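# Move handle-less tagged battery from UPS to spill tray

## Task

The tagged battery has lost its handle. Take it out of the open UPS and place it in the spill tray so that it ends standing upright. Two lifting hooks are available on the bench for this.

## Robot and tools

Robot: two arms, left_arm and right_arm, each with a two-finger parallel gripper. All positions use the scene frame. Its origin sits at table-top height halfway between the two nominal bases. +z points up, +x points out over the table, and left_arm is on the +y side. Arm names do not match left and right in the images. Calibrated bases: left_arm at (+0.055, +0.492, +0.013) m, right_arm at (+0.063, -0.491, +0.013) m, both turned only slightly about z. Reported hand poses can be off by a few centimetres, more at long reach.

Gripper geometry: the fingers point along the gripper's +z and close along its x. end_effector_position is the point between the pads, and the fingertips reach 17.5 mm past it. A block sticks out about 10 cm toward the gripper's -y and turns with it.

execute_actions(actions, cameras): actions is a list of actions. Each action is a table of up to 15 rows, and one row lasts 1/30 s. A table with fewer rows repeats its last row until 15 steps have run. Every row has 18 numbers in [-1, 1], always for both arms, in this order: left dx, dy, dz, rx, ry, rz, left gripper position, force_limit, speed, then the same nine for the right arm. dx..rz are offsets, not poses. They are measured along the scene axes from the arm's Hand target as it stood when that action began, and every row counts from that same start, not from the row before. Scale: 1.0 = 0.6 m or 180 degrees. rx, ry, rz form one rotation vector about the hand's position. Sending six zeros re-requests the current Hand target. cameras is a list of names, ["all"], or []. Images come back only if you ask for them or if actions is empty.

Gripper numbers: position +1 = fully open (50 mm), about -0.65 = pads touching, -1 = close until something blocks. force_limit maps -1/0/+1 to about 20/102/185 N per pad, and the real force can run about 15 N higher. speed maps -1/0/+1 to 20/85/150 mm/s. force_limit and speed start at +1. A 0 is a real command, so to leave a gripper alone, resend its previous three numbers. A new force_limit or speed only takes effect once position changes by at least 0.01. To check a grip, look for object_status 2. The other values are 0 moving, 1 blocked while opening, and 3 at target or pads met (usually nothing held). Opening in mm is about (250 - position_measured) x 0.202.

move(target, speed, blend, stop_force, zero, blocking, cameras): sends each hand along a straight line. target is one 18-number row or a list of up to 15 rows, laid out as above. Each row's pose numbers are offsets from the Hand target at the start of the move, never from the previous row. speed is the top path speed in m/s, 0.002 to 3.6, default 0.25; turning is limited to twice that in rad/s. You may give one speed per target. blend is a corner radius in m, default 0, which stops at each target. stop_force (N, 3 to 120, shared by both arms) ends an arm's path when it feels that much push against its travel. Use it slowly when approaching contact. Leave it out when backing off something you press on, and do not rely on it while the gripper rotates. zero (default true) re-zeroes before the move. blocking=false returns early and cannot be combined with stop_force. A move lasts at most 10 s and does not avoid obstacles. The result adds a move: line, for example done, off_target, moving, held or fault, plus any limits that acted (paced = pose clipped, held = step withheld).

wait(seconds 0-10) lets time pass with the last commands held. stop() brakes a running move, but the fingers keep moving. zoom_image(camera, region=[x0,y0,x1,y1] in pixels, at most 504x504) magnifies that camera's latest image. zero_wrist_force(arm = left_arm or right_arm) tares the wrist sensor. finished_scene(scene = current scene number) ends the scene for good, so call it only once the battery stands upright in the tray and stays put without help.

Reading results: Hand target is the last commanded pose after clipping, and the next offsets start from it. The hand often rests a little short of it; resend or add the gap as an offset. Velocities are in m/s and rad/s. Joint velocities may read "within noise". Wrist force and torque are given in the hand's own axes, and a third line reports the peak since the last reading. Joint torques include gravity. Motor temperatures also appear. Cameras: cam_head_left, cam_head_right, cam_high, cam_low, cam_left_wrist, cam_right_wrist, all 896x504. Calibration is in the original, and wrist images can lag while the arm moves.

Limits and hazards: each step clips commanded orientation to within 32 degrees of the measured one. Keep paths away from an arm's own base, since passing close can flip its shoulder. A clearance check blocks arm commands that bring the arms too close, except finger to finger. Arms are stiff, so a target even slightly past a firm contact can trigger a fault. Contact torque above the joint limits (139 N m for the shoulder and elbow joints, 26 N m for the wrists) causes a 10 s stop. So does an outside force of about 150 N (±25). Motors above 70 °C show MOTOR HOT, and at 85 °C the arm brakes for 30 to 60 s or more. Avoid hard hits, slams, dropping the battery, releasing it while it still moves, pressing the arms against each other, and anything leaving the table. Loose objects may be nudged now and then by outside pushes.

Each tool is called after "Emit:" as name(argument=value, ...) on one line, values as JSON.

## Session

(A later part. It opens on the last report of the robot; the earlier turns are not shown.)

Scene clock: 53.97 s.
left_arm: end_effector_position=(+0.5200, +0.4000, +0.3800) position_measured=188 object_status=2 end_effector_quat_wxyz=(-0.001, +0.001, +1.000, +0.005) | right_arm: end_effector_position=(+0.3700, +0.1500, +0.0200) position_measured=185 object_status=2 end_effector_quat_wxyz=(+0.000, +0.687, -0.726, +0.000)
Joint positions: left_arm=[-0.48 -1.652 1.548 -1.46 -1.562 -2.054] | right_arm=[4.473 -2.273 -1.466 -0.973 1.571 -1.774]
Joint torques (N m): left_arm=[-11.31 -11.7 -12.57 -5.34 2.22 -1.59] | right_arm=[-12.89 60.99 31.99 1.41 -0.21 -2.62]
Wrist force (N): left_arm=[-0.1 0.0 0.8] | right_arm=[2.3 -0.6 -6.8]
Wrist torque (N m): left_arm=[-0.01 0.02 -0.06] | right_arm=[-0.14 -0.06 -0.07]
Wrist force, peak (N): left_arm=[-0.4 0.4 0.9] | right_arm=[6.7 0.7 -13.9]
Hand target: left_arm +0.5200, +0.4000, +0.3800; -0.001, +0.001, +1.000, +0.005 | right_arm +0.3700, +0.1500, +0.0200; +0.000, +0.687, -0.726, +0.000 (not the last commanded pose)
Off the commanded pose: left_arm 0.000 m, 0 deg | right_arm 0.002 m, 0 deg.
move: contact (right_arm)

Emit:
move(target=[[0,0,0,0,0,0,-1,-0.5,0,0,0,0,0,0,0,1,-0.5,-0.5],[0,0,0,0,0,0,-1,-0.5,0,0,0,0.2333,0,0,0,1,-0.5,-0.5],[0,0,0,0,0,0,-1,-0.5,0,-0.0167,-0.3833,0.5667,0,0,0.5183,1,-0.5,-0.5],[-0.1167,-0.5772,0,-0.5031,0,0.001,-1,-0.5,0,0.1333,-0.3667,0.655,0.3763,-0.3977,0.3977,1,-0.5,-0.5]], blend=[0,0.03,0.06,0], speed=[0.1,0.25,0.4,0.35], cameras=["all"])

Scene clock: 61.67 s.
left_arm: end_effector_position=(+0.4500, +0.0537, +0.3801) position_measured=188 object_status=2 end_effector_quat_wxyz=(+0.000, +0.000, +0.707, -0.707) end_effector_velocity=(+0.000, +0.000, +0.000) end_effector_angular_velocity=(-0.003, -0.002, +0.001) | right_arm: end_effector_position=(+0.4501, -0.0701, +0.4130) position_measured=3 object_status=3 end_effector_quat_wxyz=(+0.707, -0.707, +0.000, +0.000) end_effector_velocity=(+0.000, +0.000, +0.001) end_effector_angular_velocity=(+0.004, -0.001, +0.000)
Joint positions: left_arm=[-0.734 -1.21 2.05 -3.98 -2.402 -3.141] | right_arm=[3.881 -1.844 -2.061 0.762 2.422 -3.143]
Joint velocities: left_arm=[0 0.002 0 -0.006 0.001 -0.002] | right_arm=[0 -0.001 0 0.006 0 0.003]
Joint torques (N m): left_arm=[1.55 -23.34 -5.51 -4.33 -0.91 -1.52] | right_arm=[11 25.6 12.37 3.12 -0.95 1.09]
Wrist force (N): left_arm=[0.5 0.5 -0.6] | right_arm=[0.2 1.0 -3.0]
Wrist torque (N m): left_arm=[-0.49 -0.46 -0.72] | right_arm=[0.06 -0.16 -0.08]
Wrist force, peak (N): left_arm=[0.7 1.9 0.8] | right_arm=[2.5 -0.5 -6.6]
Hand target: left_arm +0.4500, +0.0537, +0.3800; +0.000, -0.001, +0.707, -0.707 | right_arm +0.4500, -0.0700, +0.4130; +0.707, -0.707, +0.000, +0.000
Off the commanded pose: left_arm 0.000 m, 0 deg | right_arm 0.000 m, 0 deg.
move: done
camera_calibration:
cam_left_wrist: T_world_to_cam=[[-0.999547, -0.00853386, 0.0288586, 0.448464], [-0.0300144, 0.352386, -0.935373, 0.365215], [-0.00218701, -0.935816, -0.352482, 0.318824], [0, 0, 0, 1]] pos_world=[0.45992, 0.173491, 0.441051]
cam_right_wrist: T_world_to_cam=[[0.999894, -0.000030721, 0.0145699, -0.446383], [0.013764, -0.325977, -0.945277, 0.381397], [0.0047785, 0.945378, -0.325942, 0.328148], [0, 0, 0, 1]] pos_world=[0.439518, -0.18591, 0.473987]

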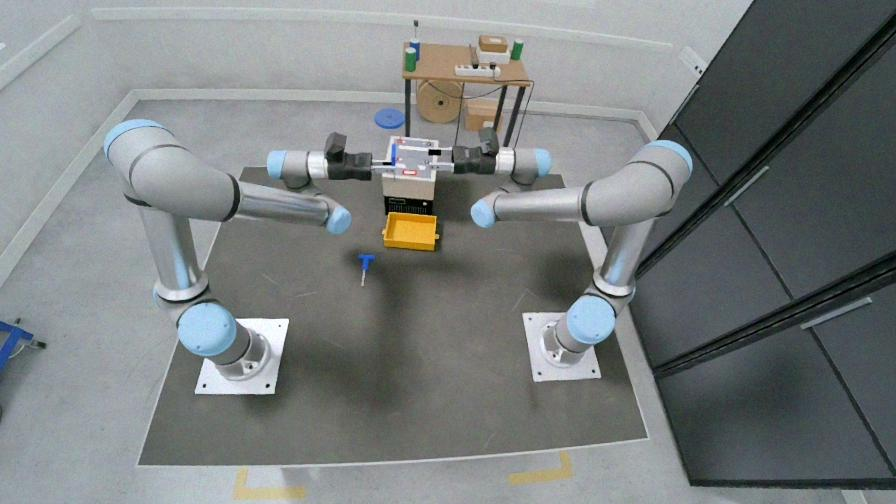

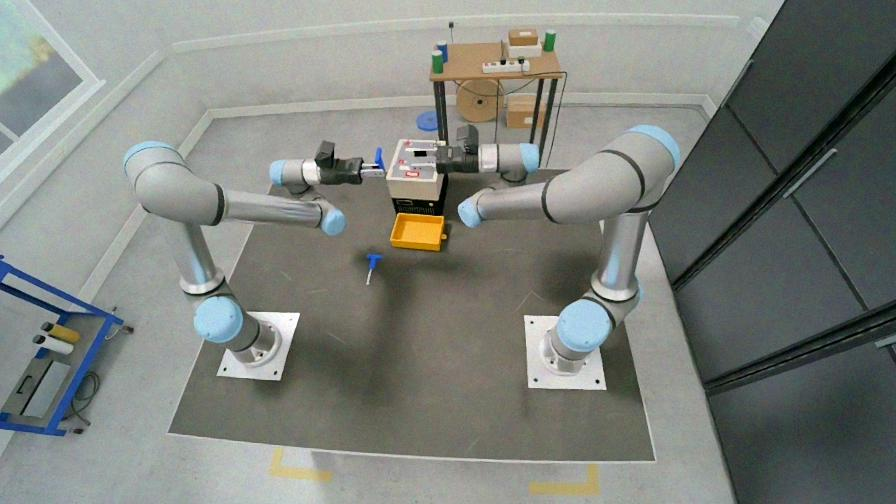

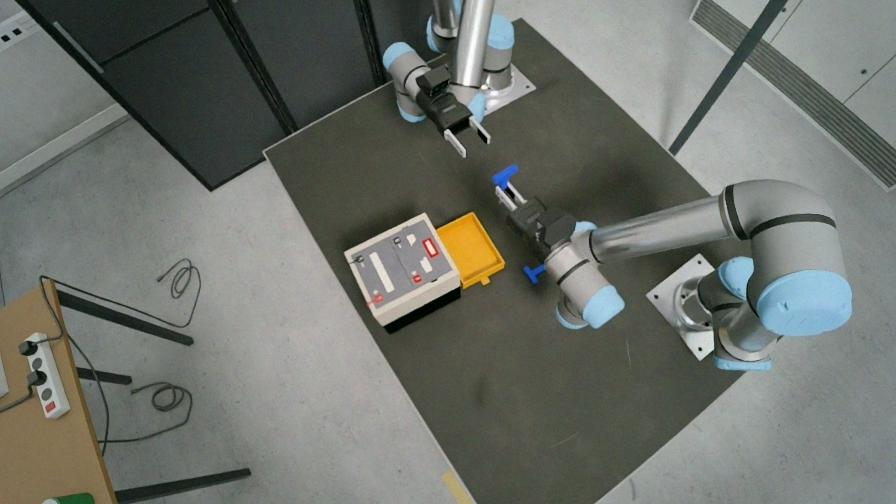

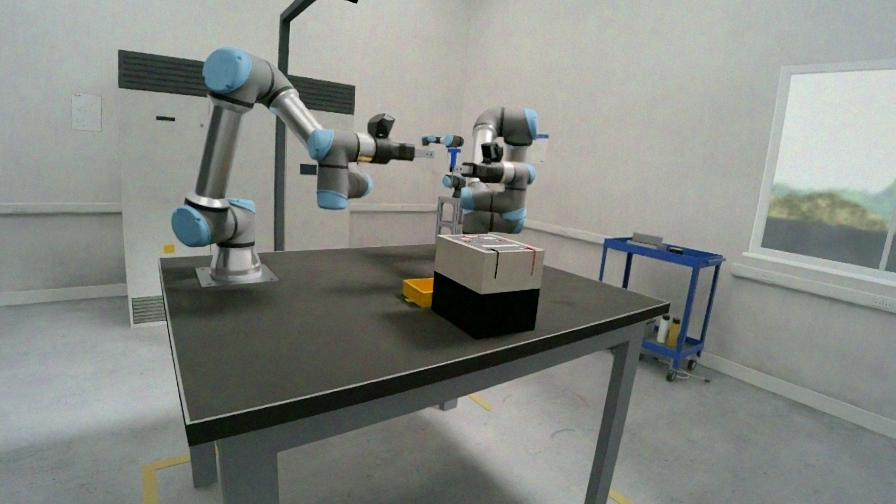

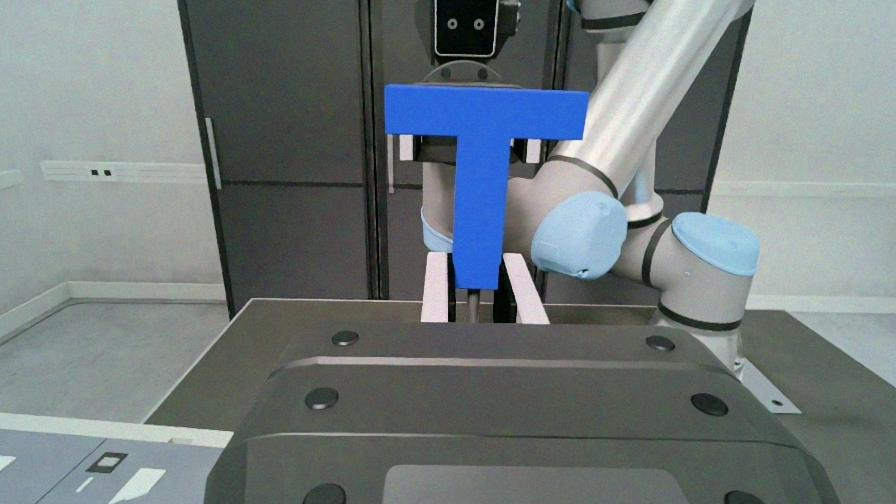

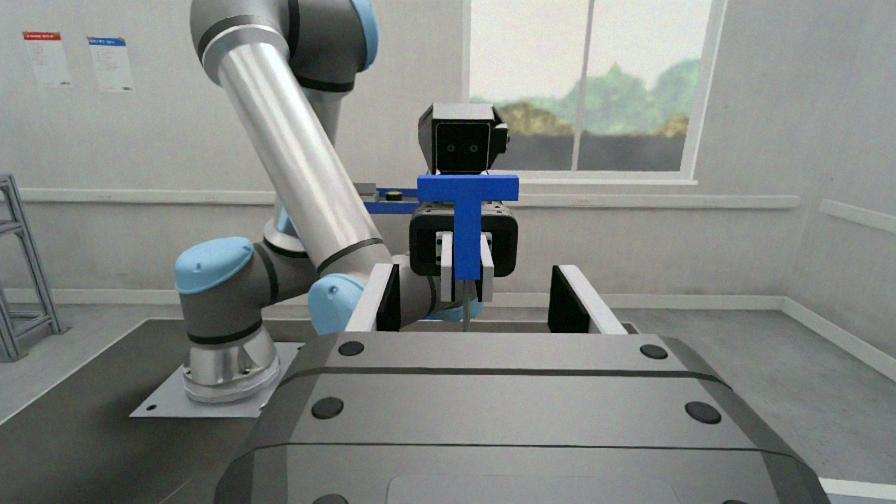

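Emit:
move(target=[0,0,0,0,0,0,-1,-0.5,0,0,0.175,0,0,0,0,1,-0.8,-0.7], speed=0.1, cameras=["cam_left_wrist","cam_right_wrist"])

Scene clock: 64.27 s.
left_arm: end_effector_position=(+0.4500, +0.0537, +0.3800) position_measured=188 object_status=2 end_effector_quat_wxyz=(+0.000, -0.001, +0.707, -0.707) | right_arm: end_effector_position=(+0.4500, +0.0350, +0.4130) position_measured=3 object_status=3 end_effector_quat_wxyz=(+0.707, -0.707, +0.000, +0.000)
Joint positions: left_arm=[-0.734 -1.21 2.05 -3.98 -2.402 -3.141] | right_arm=[4.052 -1.945 -1.913 0.715 2.251 -3.142]
Joint torques (N m): left_arm=[-8.63 -25.16 -4.94 -1.92 1.61 -0.44] | right_arm=[-11.69 47.7 9.79 3.53 2.28 2.22]
Wrist force (N): left_arm=[0.2 0.8 -0.6] | right_arm=[0.4 1.2 -2.9]
Wrist torque (N m): left_arm=[-0.46 -0.41 -0.68] | right_arm=[0.08 -0.18 -0.12]
Wrist force, peak (N): left_arm=[0.5 0.9 -1.2] | right_arm=[0.7 1.4 -4.5]
Hand target: left_arm +0.4500, +0.0537, +0.3800; +0.000, -0.001, +0.707, -0.707 | right_arm +0.4500, +0.0350, +0.4130; +0.707, -0.707, +0.000, +0.000
Off the commanded pose: left_arm 0.000 m, 0 deg | right_arm 0.000 m, 0 deg.
move: done
camera_calibration:
cam_left_wrist: T_world_to_cam=[[-0.999538, -0.00863858, 0.0291396, 0.448457], [-0.0303142, 0.352384, -0.935364, 0.365259], [-0.0021881, -0.935816, -0.352483, 0.31879], [0, 0, 0, 1]] pos_world=[0.46002, 0.173491, 0.44095]
cam_right_wrist: T_world_to_cam=[[0.999898, 0.000189144, 0.014284, -0.446127], [0.013565, -0.326064, -0.94525, 0.415632], [0.00447871, 0.945348, -0.326034, 0.228929], [0, 0, 0, 1]] pos_world=[0.439418, -0.0808107, 0.473887]
Images, in order (width x height): cam_left_wrist 896x504, cam_right_wrist 896x504.

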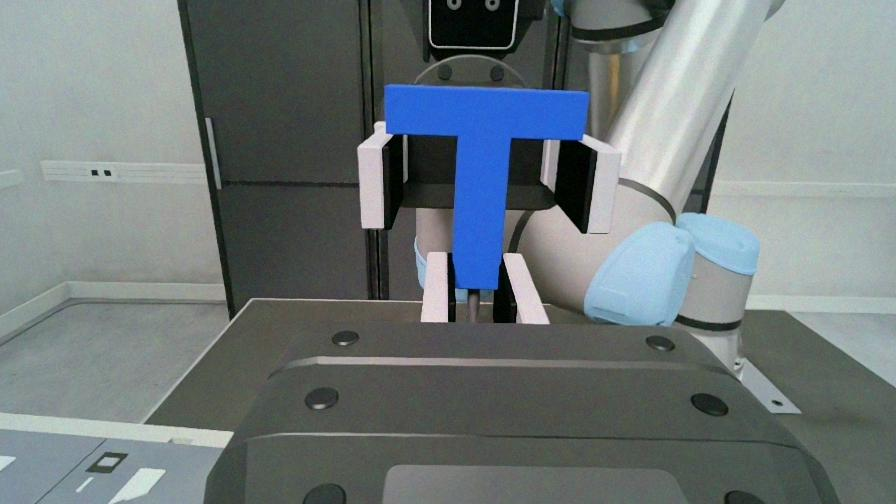

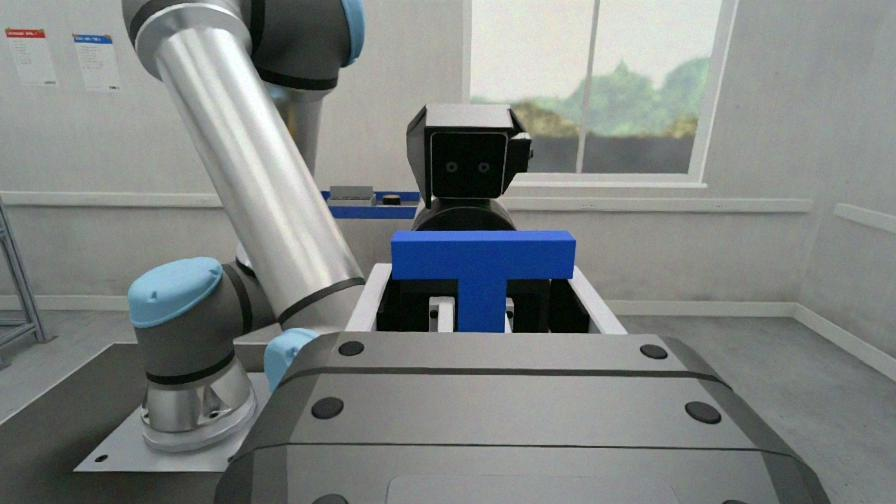

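Emit:
move(target=[[0,0,0,0,0,0,-1,-0.5,0,0,0,-0.0025,0,0,0,1,-0.8,-0.7],[0,0,0,0,0,0,-1,-0.5,0,0,0,-0.0025,0,0,0,-1,-0.8,-0.7]], speed=0.02, cameras=["cam_left_wrist","cam_right_wrist"])

Scene clock: 66.53 s.
left_arm: end_effector_position=(+0.4499, +0.0537, +0.3800) position_measured=188 object_status=2 end_effector_quat_wxyz=(+0.000, +0.000, +0.708, -0.707) | right_arm: end_effector_position=(+0.4501, +0.0349, +0.4115) position_measured=182 object_status=2 end_effector_quat_wxyz=(+0.707, -0.707, +0.000, +0.000)
Joint positions: left_arm=[-0.734 -1.21 2.05 -3.98 -2.402 -3.141] | right_arm=[4.052 -1.947 -1.914 0.719 2.251 -3.142]
Joint torques (N m): left_arm=[-1.11 -29.17 -10.91 -0.15 4.9 0.36] | right_arm=[2.65 45.46 20.25 0.88 4.05 1.6]
Wrist force (N): left_arm=[17.0 4.8 -0.2] | right_arm=[17.5 -2.4 -1.8]
Wrist torque (N m): left_arm=[-0.46 -0.25 -0.51] | right_arm=[0.12 -0.19 -0.49]
Wrist force, peak (N): left_arm=[17.4 4.8 0.2] | right_arm=[17.9 -2.8 -1.7]
Hand target: left_arm +0.4500, +0.0537, +0.3800; +0.000, -0.001, +0.707, -0.707 | right_arm +0.4500, +0.0350, +0.4115; +0.707, -0.707, +0.000, +0.000
Off the commanded pose: left_arm 0.000 m, 0 deg | right_arm 0.000 m, 0 deg.
move: done
camera_calibration:
cam_left_wrist: T_world_to_cam=[[-0.99954, -0.00832268, 0.0291506, 0.448302], [-0.0302131, 0.352393, -0.935364, 0.365114], [-0.00248772, -0.935815, -0.352483, 0.318892], [0, 0, 0, 1]] pos_world=[0.45992, 0.173491, 0.44085]
cam_right_wrist: T_world_to_cam=[[0.999898, -0.00012864, 0.0142864, -0.446233], [0.0134641, -0.32598, -0.945281, 0.414246], [0.00477868, 0.945377, -0.325945, 0.228362], [0, 0, 0, 1]] pos_world=[0.439518, -0.0809101, 0.472387]
Images, in order (width x height): cam_left_wrist 896x504, cam_right_wrist 896x504.

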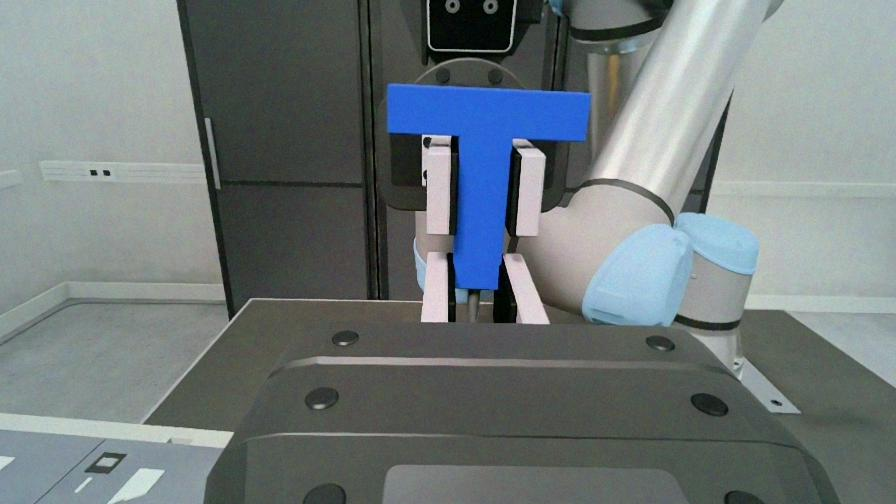

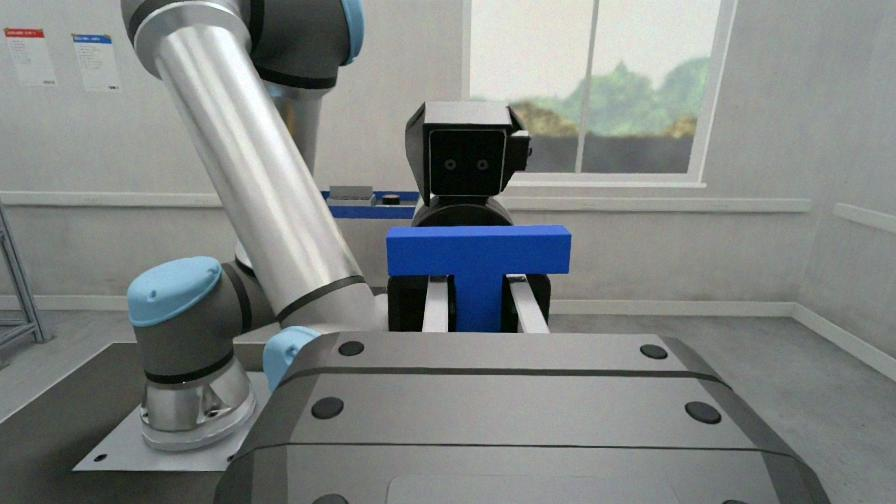

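Emit:
move(target=[0,0,0,0,0,0,-1,-0.5,0,0,0,0,0,0,0,-0.98,0.2,-0.5])

Emit:
move(target=[[0,0,0,0,0,0,1,-0.5,-0.5,0,0,0,0,0,0,-0.98,0.2,-0.5],[0,0.2438,0,0,0,0,1,-0.5,-0.5,0,0,0,0,0,0,-0.98,0.2,-0.5],[-0.05,0.3772,-0.1,0.5,0,0,1,-0.5,-0.5,0,-0.3,0,0,0,0,-0.98,0.2,-0.5],[-0.1333,0.1605,-0.4333,0.3932,0.3718,0.3718,1,-0.5,-0.5,0,-0.475,0,0,0,-0.5,-0.98,0.2,-0.5]], blend=[0,0.02,0.04,0], speed=[0.1,0.15,0.35,0.35], cameras=["all"])

Scene clock: 68.40 s.
left_arm: end_effector_position=(+0.4500, +0.0537, +0.3800) position_measured=188 object_status=2 end_effector_quat_wxyz=(+0.000, -0.001, +0.707, -0.707) | right_arm: end_effector_position=(+0.4500, +0.0350, +0.4115) position_measured=187 object_status=2 end_effector_quat_wxyz=(+0.707, -0.707, +0.000, +0.000)
Joint positions: left_arm=[-0.734 -1.21 2.05 -3.98 -2.402 -3.141] | right_arm=[4.052 -1.947 -1.914 0.719 2.251 -3.142]
Joint torques (N m): left_arm=[17.44 -33.3 -23.98 -0.15 7.47 0.48] | right_arm=[20.93 46.4 23.89 1.02 7.52 1.03]
Wrist force (N): left_arm=[22.0 5.1 0.4] | right_arm=[22.7 -2.9 -1.4]
Wrist torque (N m): left_arm=[-0.41 -0.17 -0.48] | right_arm=[0.07 -0.16 -0.64]
Wrist force, peak (N): left_arm=[22.1 4.9 0.3] | right_arm=[22.8 -3.1 -1.4]
Hand target: left_arm +0.4500, +0.0537, +0.3800; +0.000, -0.001, +0.707, -0.707 | right_arm +0.4500, +0.0350, +0.4115; +0.707, -0.707, +0.000, +0.000
Off the commanded pose: left_arm 0.000 m, 0 deg | right_arm 0.000 m, 0 deg.
move: done

Scene clock: 75.37 s.
left_arm: end_effector_position=(+0.3699, +0.1500, +0.1200) position_measured=3 object_status=3 end_effector_quat_wxyz=(+0.000, +0.687, -0.726, -0.001) | right_arm: end_effector_position=(+0.4500, -0.2500, +0.4115) position_measured=187 object_status=2 end_effector_quat_wxyz=(+0.500, -0.500, +0.500, -0.500)
Joint positions: left_arm=[-1.112 -1.521 2.118 -2.166 -1.571 -4.203] | right_arm=[4.753 -1.498 -2.466 0.798 -0.021 -3.117]
Joint torques (N m): left_arm=[11 -30.3 -29.93 -2.35 1.74 -1.81] | right_arm=[-9.14 6.17 24.92 -1.44 -2.99 1.24]
Wrist force (N): left_arm=[-0.4 -0.1 -0.2] | right_arm=[0.5 1.8 -2.8]
Wrist torque (N m): left_arm=[-0.03 0.07 -0.06] | right_arm=[0.08 -0.20 -0.09]
Wrist force, peak (N): left_arm=[21.2 4.7 0.3] | right_arm=[22.0 -3.0 -1.5]
Hand target: left_arm +0.3700, +0.1500, +0.1201; +0.000, +0.687, -0.726, -0.001 | right_arm +0.4500, -0.2500, +0.4115; +0.500, -0.500, +0.500, -0.500
Off the commanded pose: left_arm 0.000 m, 0 deg | right_arm 0.000 m, 0 deg.
move: done
camera_calibration:
cam_left_wrist: T_world_to_cam=[[-0.0267859, -0.999601, -0.00892562, 0.170185], [-0.935513, 0.0219201, 0.352611, 0.3155], [-0.352275, 0.0177951, -0.935727, 0.373529], [0, 0, 0, 1]] pos_world=[0.431298, 0.156554, 0.239792]
cam_right_wrist: T_world_to_cam=[[0.000332695, -0.999896, 0.0144406, -0.246424], [-0.324986, -0.0137648, -0.945619, 0.551882], [0.945719, -0.00437838, -0.324957, -0.16353], [0, 0, 0, 1]] pos_world=[0.334089, -0.239518, 0.472288]

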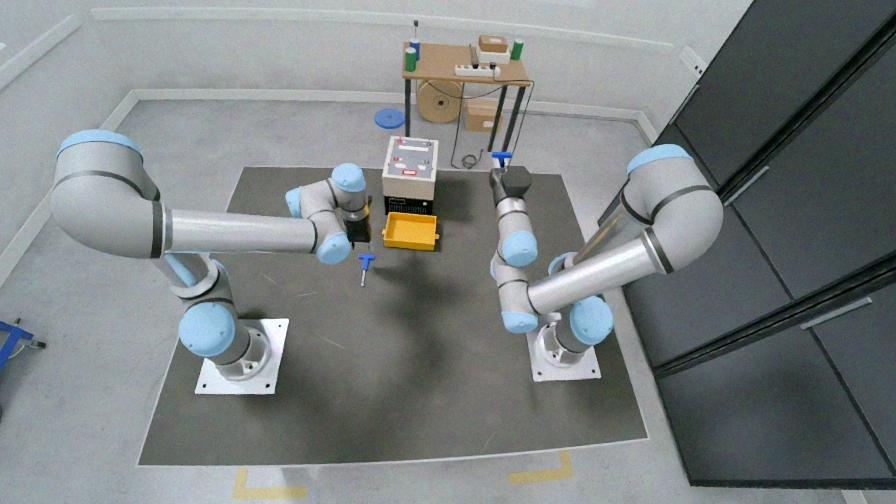

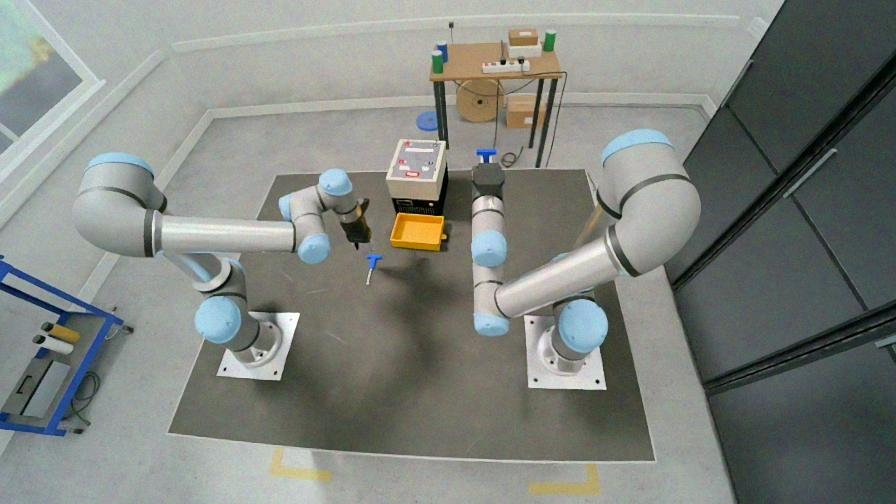

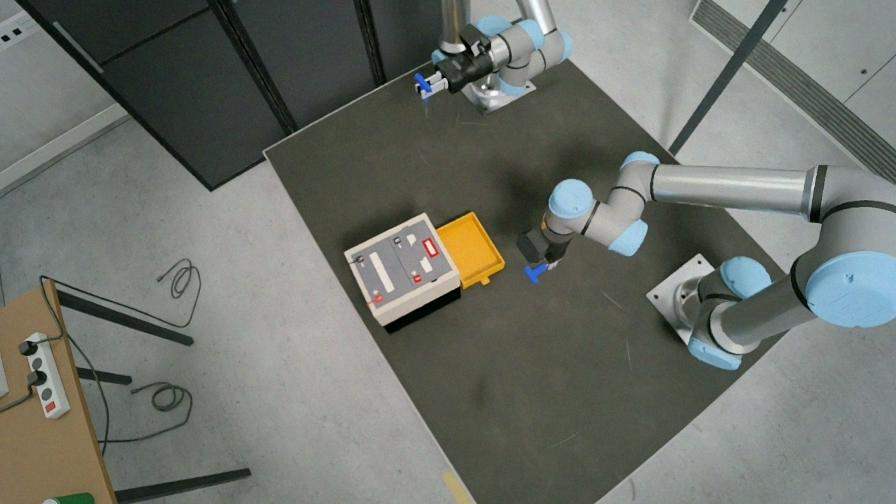

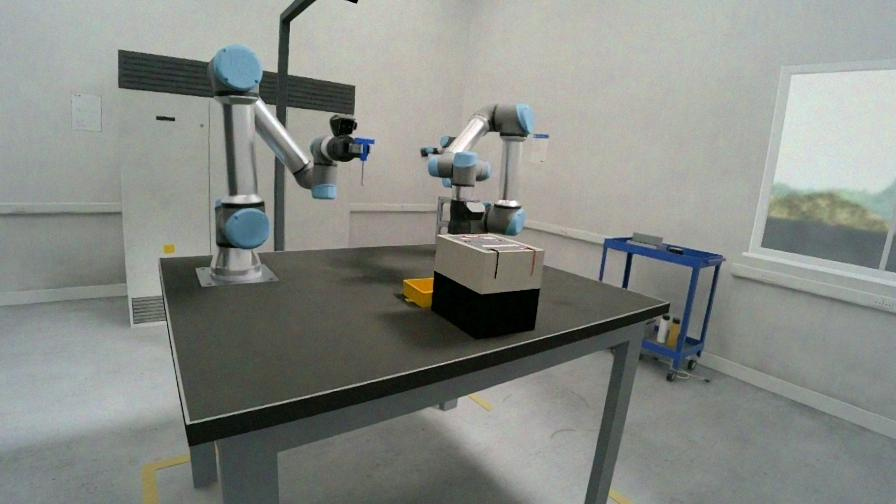

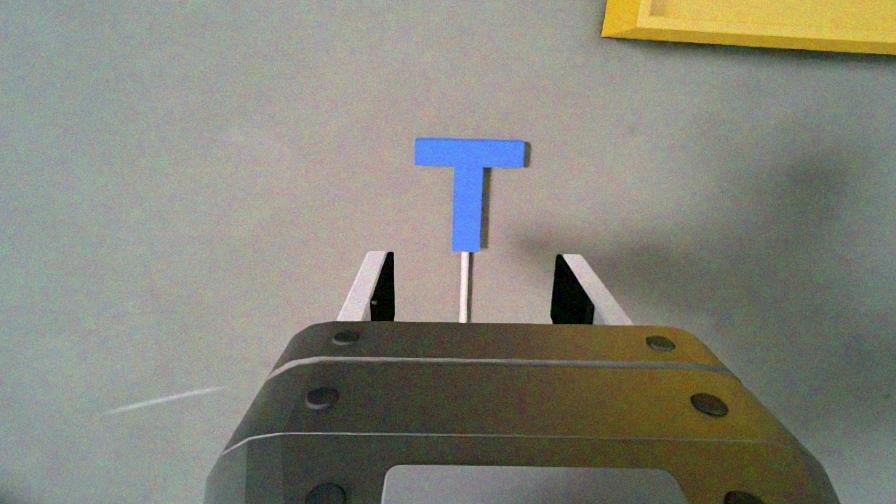

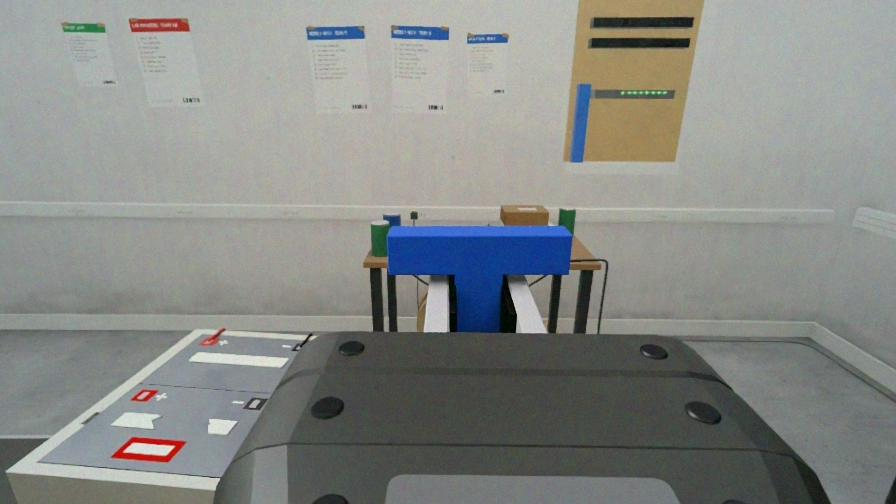

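Emit:
move(target=[[0.1333,-0.05,0.3,0,0,0.15,1,-0.5,-0.5,0,0,0,0,0,0,-0.98,0.2,-0.5],[0.4783,-0.1667,0.2417,0,0,0.4903,1,-0.5,-0.5,0,0,0,0,0,0,-0.98,0.2,-0.5]], blend=[0.06,0], speed=0.35, cameras=["cam_left_wrist"])

Emit:
zoom_image(camera="cam_left_wrist", region=[370, 100, 570, 260])

Scene clock: 80.23 s.
left_arm: end_effector_position=(+0.6570, +0.0501, +0.2651) position_measured=3 object_status=3 end_effector_quat_wxyz=(+0.001, +0.999, -0.043, -0.001) | right_arm: end_effector_position=(+0.4500, -0.2500, +0.4115) position_measured=187 object_status=2 end_effector_quat_wxyz=(+0.500, -0.500, +0.500, -0.500)
Joint positions: left_arm=[-0.807 -0.964 0.964 -1.571 -1.572 -5.439] | right_arm=[4.753 -1.498 -2.466 0.797 -0.021 -3.117]
Joint torques (N m): left_arm=[-10.76 -48.28 -23.76 -5.07 -0.94 -1.19] | right_arm=[-13.95 7.31 25.79 -2.07 -3.01 2.26]
Wrist force (N): left_arm=[0.3 0.4 0.1] | right_arm=[0.8 1.6 -2.7]
Wrist torque (N m): left_arm=[0.05 -0.05 -0.11] | right_arm=[0.05 -0.24 -0.11]
Wrist force, peak (N): left_arm=[-0.5 1.8 2.8] | right_arm=[0.7 1.8 -3.2]
Hand target: left_arm +0.6570, +0.0500, +0.2651; +0.001, +0.999, -0.043, -0.001 | right_arm +0.4500, -0.2500, +0.4115; +0.500, -0.500, +0.500, -0.500
Off the commanded pose: left_arm 0.000 m, 0 deg | right_arm 0.000 m, 0 deg.
move: done
camera_calibration:
cam_left_wrist: T_world_to_cam=[[0.998321, -0.0572626, -0.00878161, -0.64146], [-0.0504981, -0.934446, 0.352505, 0.00157131], [-0.0283913, -0.35147, -0.935769, 0.417922], [0, 0, 0, 1]] pos_world=[0.652327, 0.111624, 0.384892]
Images, in order (width x height): cam_left_wrist 896x504.

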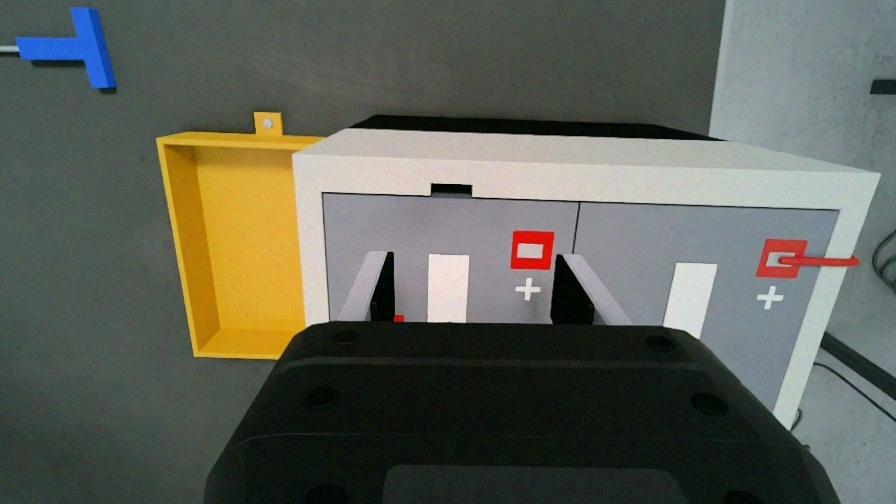

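Scaled by 2.520.

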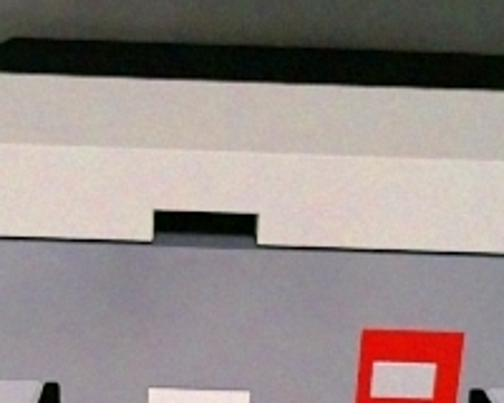

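Emit:
zoom_image(camera="cam_left_wrist", region=[415, 165, 490, 210])

Scaled by 6.720.

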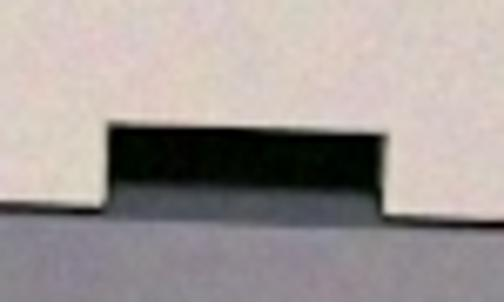

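Emit:
move(target=[0,-0.0717,-0.05,0,0,0,1,-0.5,-0.5,0,0,0,0,0,0,-0.98,0.2,-0.5], speed=0.15, cameras=["cam_left_wrist"])

Emit:
zoom_image(camera="cam_left_wrist", region=[420, 40, 520, 100])

Scene clock: 86.40 s.
left_arm: end_effector_position=(+0.6569, +0.0068, +0.2352) position_measured=3 object_status=3 end_effector_quat_wxyz=(+0.001, +0.999, -0.043, +0.000) end_effector_velocity=(-0.001, +0.002, -0.001) end_effector_angular_velocity=(+0.003, +0.002, -0.001) | right_arm: end_effector_position=(+0.4500, -0.2500, +0.4115) position_measured=187 object_status=2 end_effector_quat_wxyz=(+0.500, -0.500, +0.500, -0.500)
Joint positions: left_arm=[-0.846 -0.885 0.91 -1.596 -1.572 -5.478] | right_arm=[4.753 -1.498 -2.466 0.797 -0.021 -3.117]
Joint velocities: left_arm=[0.001 -0.002 0.005 0.001 0.001 0.002] | right_arm=[within noise]
Joint torques (N m): left_arm=[11.32 -61.33 -11.52 -0.81 -1.73 1.59] | right_arm=[-12.96 5.33 25.71 -2.1 -2.94 2.25]
Wrist force (N): left_arm=[-0.4 0.1 -0.5] | right_arm=[0.6 1.8 -2.7]
Wrist torque (N m): left_arm=[0.01 0.05 -0.08] | right_arm=[0.09 -0.23 -0.10]
Wrist force, peak (N): left_arm=[0.1 1.8 0.9] | right_arm=[0.9 1.8 -3.2]
Hand target: left_arm +0.6570, +0.0069, +0.2351; +0.001, +0.999, -0.043, -0.001 | right_arm +0.4500, -0.2500, +0.4115; +0.500, -0.500, +0.500, -0.500
Off the commanded pose: left_arm 0.000 m, 0 deg | right_arm 0.000 m, 0 deg.
move: done
camera_calibration:
cam_left_wrist: T_world_to_cam=[[0.998326, -0.0571963, -0.00858136, -0.644181], [-0.0505015, -0.934384, 0.352671, -0.0284161], [-0.0281898, -0.351647, -0.935708, 0.37458], [0, 0, 0, 1]] pos_world=[0.652227, 0.068324, 0.354991]
Images, in order (width x height): cam_left_wrist 896x504.

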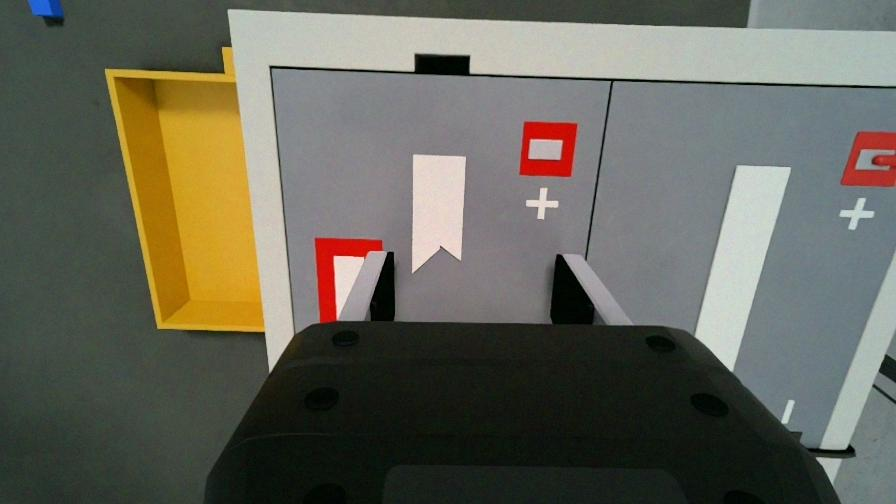

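Scaled by 5.040.

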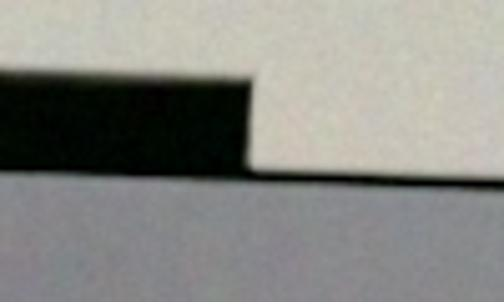

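Emit:
zoom_image(camera="cam_left_wrist", region=[400, 0, 500, 90])

Emit:
zoom_image(camera="cam_left_wrist", region=[50, 0, 320, 340])

Scaled by 5.040.

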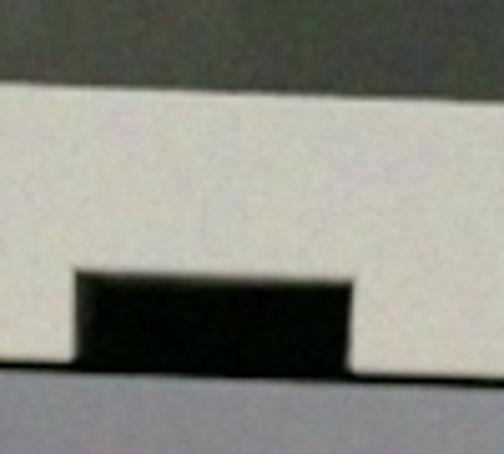

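Scaled by 1.482.

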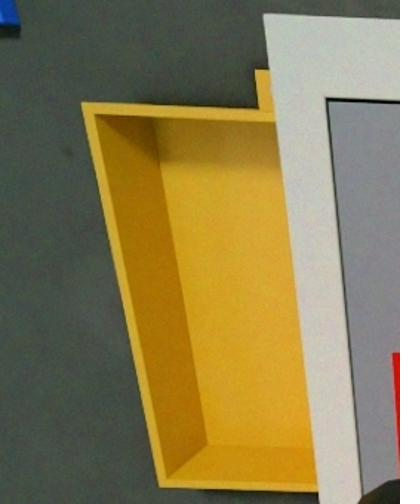

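Emit:
move(target=[[-0.083,0.033,0.117,0,0,-0.05,1,-0.5,-0.5,0.08,0.05,0,0.1,0.093,-0.1,-0.98,0.2,-0.5],[-0.333,0.183,0.083,0,0,-0.3,1,-0.5,-0.5,0.25,0.25,0,0.3,0.28,-0.3,-0.98,0.2,-0.5],[-0.4687,0.2367,-0.1918,0,0,-0.485,1,-0.5,-0.5,0.3,0.3683,-0.2358,0.405,0.3718,-0.405,-0.98,0.2,-0.5]], blend=[0.03,0.05,0], speed=0.3, cameras=["cam_left_wrist","cam_right_wrist","cam_head_left"])

Emit:
zoom_image(camera="cam_right_wrist", region=[400, 0, 520, 110])

Emit:
zoom_image(camera="cam_left_wrist", region=[400, 120, 540, 330])

Scene clock: 93.77 s.
left_arm: end_effector_position=(+0.5721, +0.0477, +0.3005) position_measured=3 object_status=3 end_effector_quat_wxyz=(+0.001, +0.977, -0.211, -0.001) | right_arm: end_effector_position=(+0.5127, -0.2029, +0.4113) position_measured=187 object_status=2 end_effector_quat_wxyz=(+0.379, -0.365, +0.762, -0.378)
Joint positions: left_arm=[-0.901 -1.143 1.149 -1.576 -1.572 -5.192] | right_arm=[4.487 -1.867 -1.477 1.582 -0.45 -4.159]
Joint torques (N m): left_arm=[10.24 -40.48 -25.84 -0.81 1.68 0.65] | right_arm=[11.56 44.44 23.56 -2.1 4.98 -2.23]
Wrist force (N): left_arm=[0.0 0.7 0.0] | right_arm=[0.4 0.9 -1.6]
Wrist torque (N m): left_arm=[0.09 0.00 0.02] | right_arm=[-0.02 -0.14 -0.14]
Wrist force, peak (N): left_arm=[-1.6 0.0 -0.5] | right_arm=[-6.4 -0.9 -1.5]
Hand target: left_arm +0.5721, +0.0478, +0.3005; +0.000, +0.977, -0.212, -0.001 (not the last commanded pose) | right_arm +0.5127, -0.2028, +0.4113; +0.379, -0.365, +0.762, -0.378 (not the last commanded pose)
Off the commanded pose: left_arm 0.285 m, 68 deg | right_arm 0.253 m, 84 deg.
move: held (right_arm; a check stopped the path), off_target (left_arm; braked when a check withheld steps of right_arm); path passed 1 of 3 targets; limits=held
pose unreachable (right arm): on one or more control steps of this call, first in action 0 (counted from 0), this arm could not follow its commanded pose, so it was not sent that pose on those steps. It may still have moved: this result reports where it is.
cause: moving toward the commanded pose would bring a part of the arm too close to another arm (a part of this arm just beyond joint 4 (wrist 1) and a part of the left arm just beyond its joint 3 (elbow), along the way the arms are being sent, or toward where that arm still pushes).
camera_calibration:
cam_left_wrist: T_world_to_cam=[[0.921966, -0.387173, -0.0086523, -0.497126], [-0.359509, -0.863969, 0.352576, 0.155897], [-0.143983, -0.321953, -0.935743, 0.512596], [0, 0, 0, 1]] pos_world=[0.588185, 0.107248, 0.420391]
cam_right_wrist: T_world_to_cam=[[-0.442178, -0.848654, -0.290286, 0.183598], [-0.538274, 0.509966, -0.670966, 0.675309], [0.717454, -0.140433, -0.682304, 0.013696], [0, 0, 0, 1]] pos_world=[0.434858, -0.18665, 0.515751]
Images, in order (width x height): cam_head_left 896x504, cam_left_wrist 896x504, cam_right_wrist 896x504.

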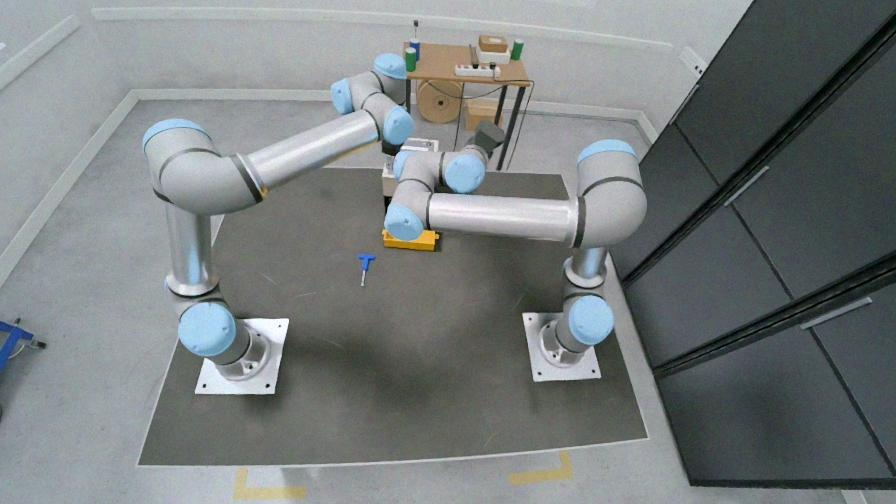

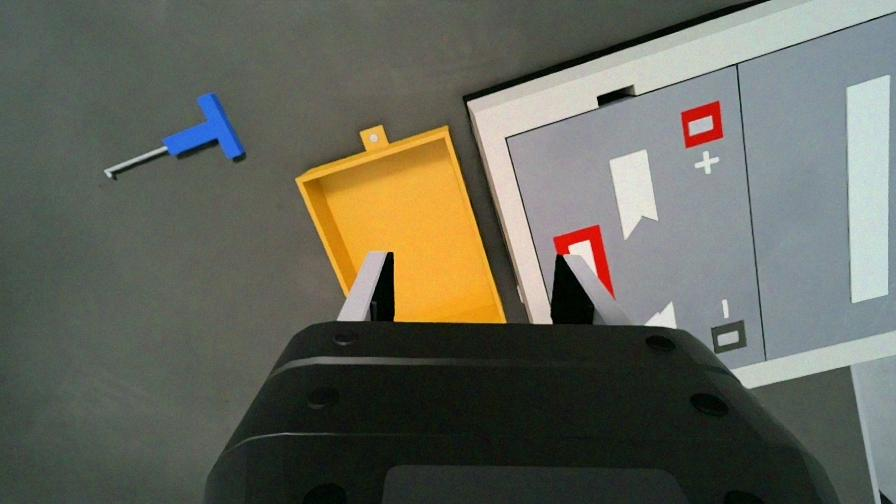

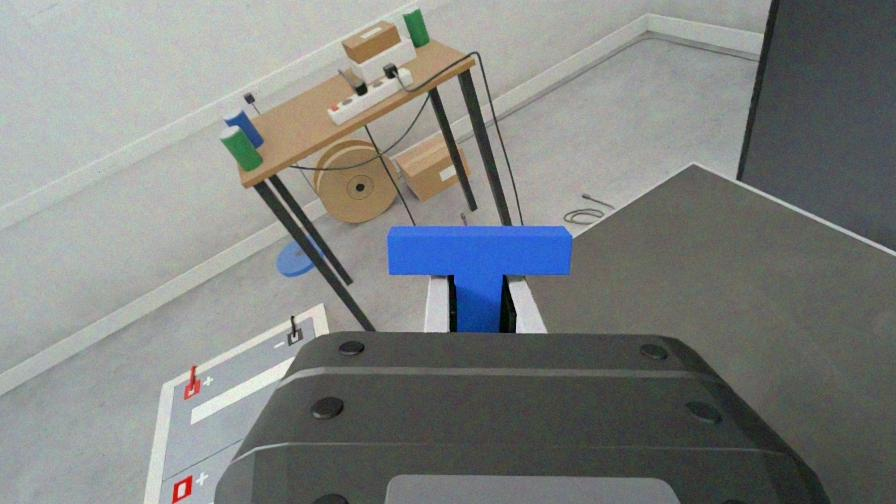

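Scaled by 4.200.

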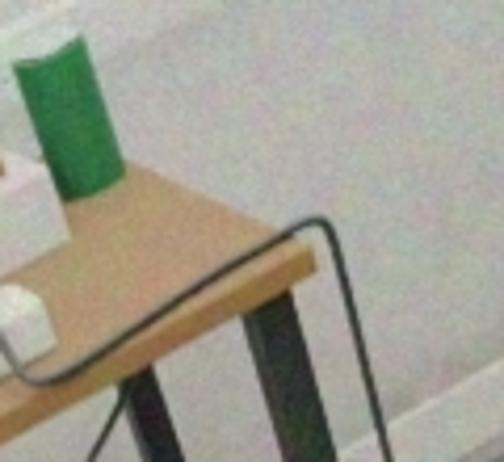

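Scaled by 2.400.

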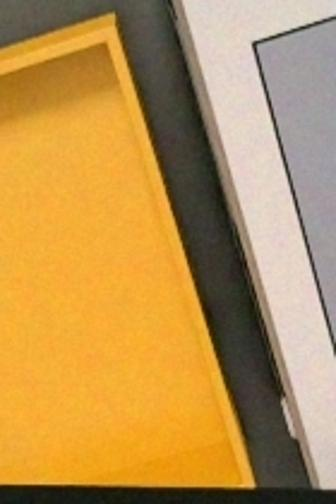

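Emit:
move(target=[[0,0,0,0,0,0,1,-0.5,-0.5,-0.1045,-0.0787,0,-0.1292,-0.1201,0.1286,-0.98,0.2,-0.5],[0,0,0,0,0,0,1,-0.5,-0.5,-0.05,-0.05,0,-0.0075,-0.2065,0.6133,-0.98,0.2,-0.5]], blend=[0.03,0], speed=0.4)

Scene clock: 99.60 s.
left_arm: end_effector_position=(+0.5721, +0.0478, +0.3005) position_measured=3 object_status=3 end_effector_quat_wxyz=(+0.000, +0.977, -0.212, -0.001) | right_arm: end_effector_position=(+0.4828, -0.2329, +0.4113) position_measured=187 object_status=2 end_effector_quat_wxyz=(+0.707, -0.707, +0.000, +0.000)
Joint positions: left_arm=[-0.901 -1.143 1.149 -1.576 -1.572 -5.192] | right_arm=[3.482 -1.848 -2.062 0.768 2.82 -3.14]
Joint torques (N m): left_arm=[10.88 -51.24 -31.98 -1.15 -1.76 0.79] | right_arm=[11.73 27.08 25.91 1.39 2.33 1.2]
Wrist force (N): left_arm=[-0.1 0.3 -0.2] | right_arm=[0.2 2.0 -2.8]
Wrist torque (N m): left_arm=[0.02 0.00 0.03] | right_arm=[0.11 -0.18 -0.17]
Wrist force, peak (N): left_arm=[-0.6 0.6 -0.1] | right_arm=[0.5 4.5 -3.2]
Hand target: left_arm +0.5721, +0.0478, +0.3005; +0.000, +0.977, -0.212, -0.001 | right_arm +0.4827, -0.2328, +0.4113; +0.707, -0.707, +0.000, +0.001
Off the commanded pose: left_arm 0.000 m, 0 deg | right_arm 0.000 m, 0 deg.
move: done

Emit:
move(target=[[-0.16,0.08,-0.06,0,0,-0.19,1,-0.5,-0.5,0.12,0.06,-0.08,-0.2,0.009,-0.009,-0.98,0.2,-0.5],[-0.3272,0.1685,-0.3008,0,0,-0.376,1,-0.5,-0.5,0.2705,0.138,-0.2355,-0.4997,0.0214,-0.0214,-0.98,0.2,-0.5]], blend=[0.05,0], speed=0.3, cameras=["cam_left_wrist","cam_right_wrist"])

Emit:
zoom_image(camera="cam_right_wrist", region=[400, 0, 520, 110])

Emit:
zoom_image(camera="cam_left_wrist", region=[400, 120, 540, 330])

Scene clock: 103.77 s.
left_arm: end_effector_position=(+0.3758, +0.1488, +0.1201) position_measured=3 object_status=3 end_effector_quat_wxyz=(+0.000, +0.694, -0.720, -0.001) | right_arm: end_effector_position=(+0.6449, -0.1500, +0.2700) position_measured=187 object_status=2 end_effector_quat_wxyz=(+0.000, +0.999, -0.043, +0.000)
Joint positions: left_arm=[-1.102 -1.51 2.106 -2.165 -1.571 -4.212] | right_arm=[3.89 -1.986 -1.245 -1.482 1.571 -3.897]
Joint torques (N m): left_arm=[11.41 -14.71 -23.7 -2.33 1.42 0.46] | right_arm=[-12.49 43.49 31.39 1.89 -1.19 -2.58]
Wrist force (N): left_arm=[-0.2 0.6 -0.2] | right_arm=[-0.4 -1.6 -0.8]
Wrist torque (N m): left_arm=[0.07 0.03 0.05] | right_arm=[-0.15 -0.09 0.00]
Wrist force, peak (N): left_arm=[-0.7 1.4 1.1] | right_arm=[-0.1 2.4 -2.7]
Hand target: left_arm +0.3758, +0.1489, +0.1200; +0.000, +0.694, -0.720, -0.001 | right_arm +0.6450, -0.1500, +0.2700; +0.000, +0.999, -0.043, +0.000
Off the commanded pose: left_arm 0.000 m, 0 deg | right_arm 0.000 m, 0 deg.
move: done
camera_calibration:
cam_left_wrist: T_world_to_cam=[[-0.00800642, -0.99993, -0.00867023, 0.162111], [-0.935825, 0.00443722, 0.352436, 0.323697], [-0.352373, 0.0109356, -0.935796, 0.376758], [0, 0, 0, 1]] pos_world=[0.436981, 0.156543, 0.239891]
cam_right_wrist: T_world_to_cam=[[0.997377, -0.0723851, -0.000273339, -0.644408], [-0.0683604, -0.943149, 0.325264, -0.165214], [-0.0238021, -0.324392, -0.945623, 0.35146], [0, 0, 0, 1]] pos_world=[0.639789, -0.0884561, 0.385911]
Images, in order (width x height): cam_left_wrist 896x504, cam_right_wrist 896x504.

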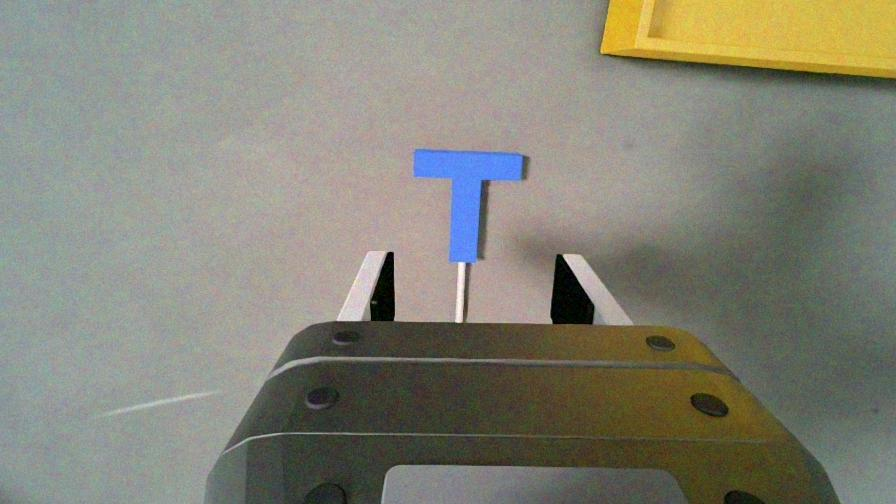

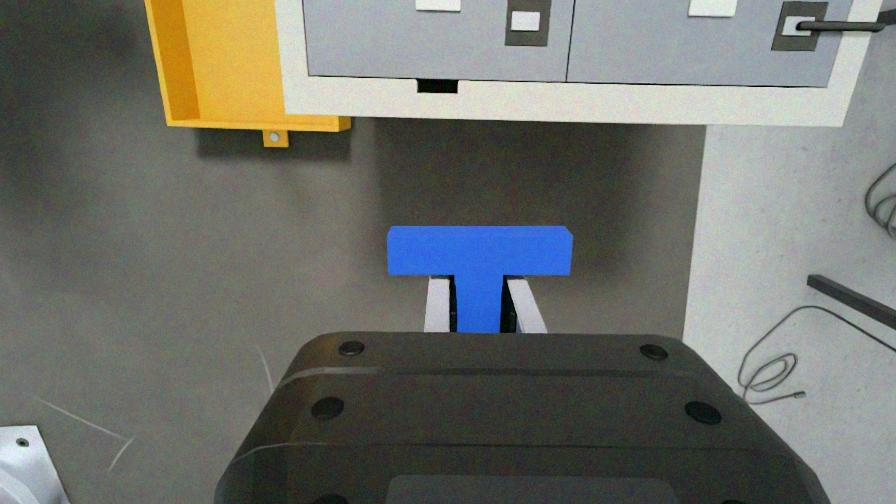

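Scaled by 4.200.

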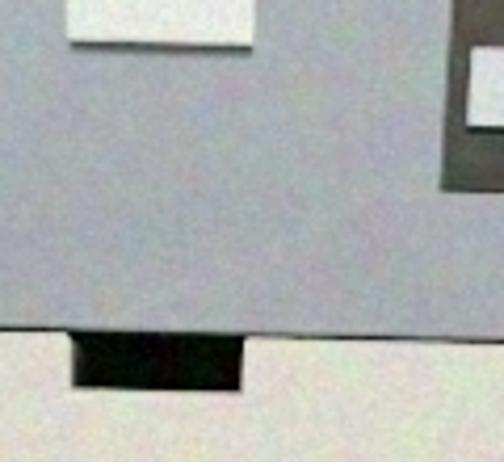

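Scaled by 2.400.

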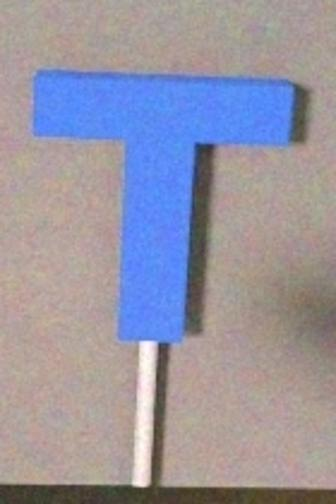

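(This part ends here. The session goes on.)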